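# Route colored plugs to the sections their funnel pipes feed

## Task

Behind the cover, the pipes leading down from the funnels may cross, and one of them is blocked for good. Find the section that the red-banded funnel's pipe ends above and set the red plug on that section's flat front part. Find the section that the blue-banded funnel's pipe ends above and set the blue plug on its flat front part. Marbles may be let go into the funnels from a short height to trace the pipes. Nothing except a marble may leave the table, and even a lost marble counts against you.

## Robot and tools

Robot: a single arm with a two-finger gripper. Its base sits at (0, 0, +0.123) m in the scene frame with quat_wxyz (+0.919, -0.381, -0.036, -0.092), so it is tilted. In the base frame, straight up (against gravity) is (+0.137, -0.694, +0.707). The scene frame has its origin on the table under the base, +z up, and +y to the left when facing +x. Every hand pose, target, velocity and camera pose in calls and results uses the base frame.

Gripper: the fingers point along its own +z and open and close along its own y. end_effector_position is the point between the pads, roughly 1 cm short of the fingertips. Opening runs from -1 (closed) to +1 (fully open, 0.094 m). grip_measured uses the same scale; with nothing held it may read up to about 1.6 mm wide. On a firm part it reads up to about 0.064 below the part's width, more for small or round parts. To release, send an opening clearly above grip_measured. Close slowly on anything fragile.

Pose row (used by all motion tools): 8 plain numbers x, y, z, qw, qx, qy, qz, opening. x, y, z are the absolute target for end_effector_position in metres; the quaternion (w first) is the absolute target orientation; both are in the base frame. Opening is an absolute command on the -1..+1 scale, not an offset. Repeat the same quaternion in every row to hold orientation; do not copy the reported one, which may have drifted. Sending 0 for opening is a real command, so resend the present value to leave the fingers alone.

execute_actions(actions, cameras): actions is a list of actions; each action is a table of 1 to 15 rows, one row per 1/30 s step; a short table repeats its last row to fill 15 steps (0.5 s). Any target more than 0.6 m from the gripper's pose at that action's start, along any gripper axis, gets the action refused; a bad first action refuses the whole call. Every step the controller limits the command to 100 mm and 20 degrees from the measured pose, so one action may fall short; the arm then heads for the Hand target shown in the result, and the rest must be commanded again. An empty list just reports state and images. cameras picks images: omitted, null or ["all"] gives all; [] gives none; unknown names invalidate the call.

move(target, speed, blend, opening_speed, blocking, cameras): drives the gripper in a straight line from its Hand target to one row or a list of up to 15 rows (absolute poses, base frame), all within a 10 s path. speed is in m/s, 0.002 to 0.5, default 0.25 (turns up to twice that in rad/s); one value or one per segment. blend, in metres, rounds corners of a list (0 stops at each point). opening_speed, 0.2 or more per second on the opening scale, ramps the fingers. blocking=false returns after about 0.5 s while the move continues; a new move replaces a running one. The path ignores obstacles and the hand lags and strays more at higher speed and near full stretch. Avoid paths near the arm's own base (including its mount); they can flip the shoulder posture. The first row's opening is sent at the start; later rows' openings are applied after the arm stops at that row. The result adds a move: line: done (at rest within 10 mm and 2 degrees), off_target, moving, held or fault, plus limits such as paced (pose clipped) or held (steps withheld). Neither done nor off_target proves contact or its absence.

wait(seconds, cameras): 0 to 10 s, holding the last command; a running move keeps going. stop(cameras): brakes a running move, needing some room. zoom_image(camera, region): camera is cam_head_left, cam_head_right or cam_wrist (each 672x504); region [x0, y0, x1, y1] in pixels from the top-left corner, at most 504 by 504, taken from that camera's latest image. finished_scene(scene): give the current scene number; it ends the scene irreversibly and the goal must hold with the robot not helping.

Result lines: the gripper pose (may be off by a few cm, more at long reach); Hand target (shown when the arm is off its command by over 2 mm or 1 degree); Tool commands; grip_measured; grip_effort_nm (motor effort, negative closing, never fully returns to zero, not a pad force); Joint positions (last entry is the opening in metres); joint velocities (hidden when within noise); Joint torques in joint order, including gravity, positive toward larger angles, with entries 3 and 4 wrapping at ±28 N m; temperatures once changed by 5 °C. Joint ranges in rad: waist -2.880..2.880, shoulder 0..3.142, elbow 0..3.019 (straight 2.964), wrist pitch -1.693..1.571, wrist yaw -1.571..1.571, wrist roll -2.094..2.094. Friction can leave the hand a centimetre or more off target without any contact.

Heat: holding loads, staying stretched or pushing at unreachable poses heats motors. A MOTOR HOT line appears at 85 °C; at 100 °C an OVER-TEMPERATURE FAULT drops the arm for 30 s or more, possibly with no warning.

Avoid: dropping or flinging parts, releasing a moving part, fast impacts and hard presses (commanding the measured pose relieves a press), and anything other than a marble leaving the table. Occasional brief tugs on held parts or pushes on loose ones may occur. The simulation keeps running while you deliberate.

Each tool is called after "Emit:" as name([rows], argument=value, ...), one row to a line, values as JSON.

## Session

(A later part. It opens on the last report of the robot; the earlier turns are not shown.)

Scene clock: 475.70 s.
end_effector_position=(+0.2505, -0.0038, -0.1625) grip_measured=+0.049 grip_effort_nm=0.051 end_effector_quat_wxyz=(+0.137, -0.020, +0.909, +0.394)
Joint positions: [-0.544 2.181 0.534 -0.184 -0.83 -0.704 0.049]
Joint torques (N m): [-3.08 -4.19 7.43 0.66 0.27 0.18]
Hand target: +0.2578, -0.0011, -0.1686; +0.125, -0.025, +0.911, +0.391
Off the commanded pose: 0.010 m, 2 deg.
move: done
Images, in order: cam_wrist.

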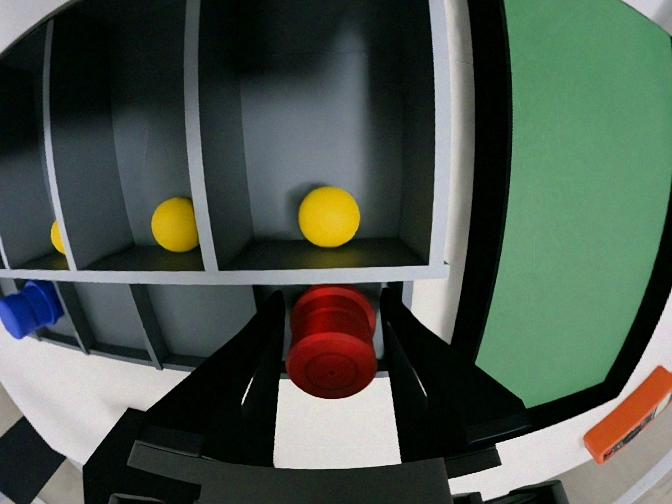

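Plug stable; retreat along the finger axis.

Emit:
move(target=[0.2430, -0.0595, -0.1150, 0.1241, -0.0245, 0.9113, 0.3912, 0.05], speed=0.1)

Emit:
zoom_image(camera="cam_wrist", region=[200, 160, 500, 360])

Emit:
zoom_image(camera="cam_head_left", region=[330, 170, 450, 310])

Scene clock: 482.93 s.
end_effector_position=(+0.2270, -0.0429, -0.1151) grip_measured=+0.049 grip_effort_nm=0.042 end_effector_quat_wxyz=(+0.108, -0.013, +0.908, +0.404)
Joint positions: [-0.714 2.024 0.57 -0.602 -0.746 -0.936 0.049]
Joint torques (N m): [-5.42 -4.84 10.71 0.08 -0.16 -0.24]
Hand target: +0.2428, -0.0593, -0.1145; +0.124, -0.024, +0.912, +0.391
Off the commanded pose: 0.023 m, 3 deg.
move: off_target

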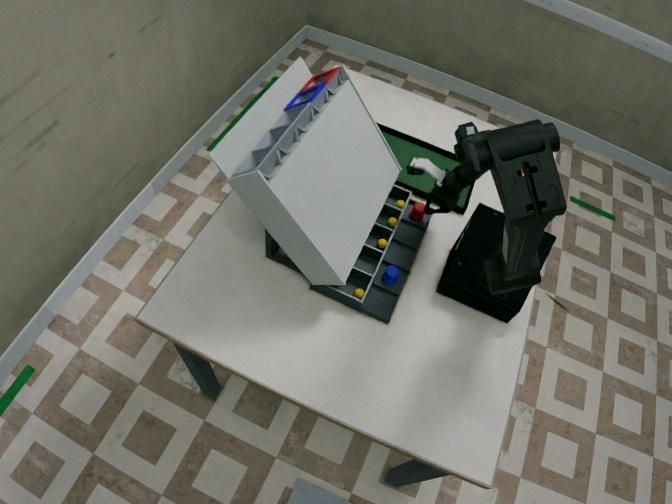

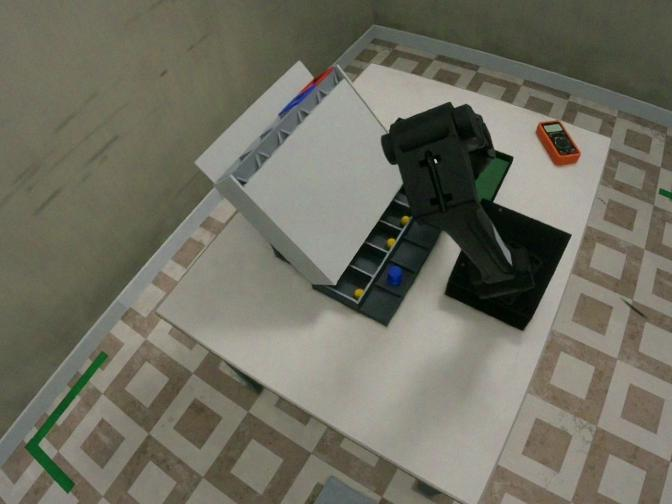

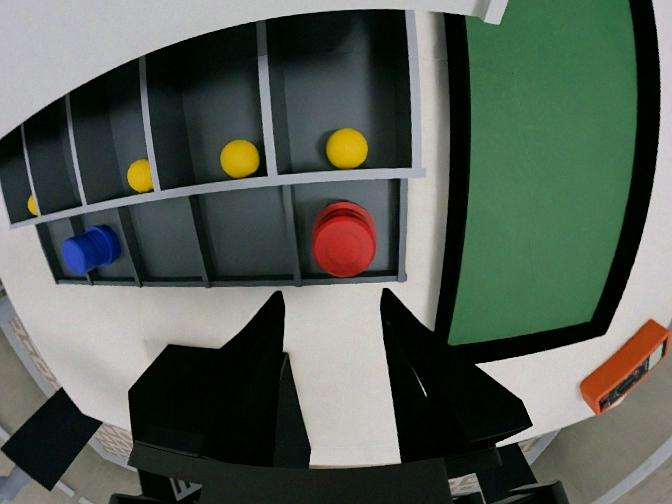

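Scaled by 1.680 from the camera's 672x504 image, which has a finer 960x720 frame.

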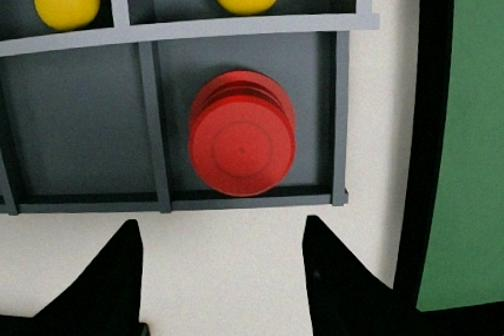

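Scaled by 3.600 from the camera's 672x504 image, which has a finer 960x720 frame.

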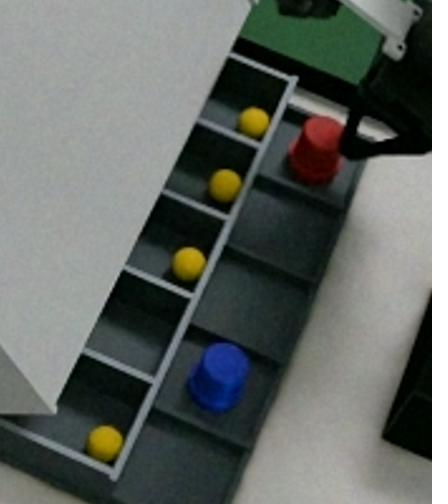

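Emit:
finished_scene(scene=3)

The scene is finished: the task was done.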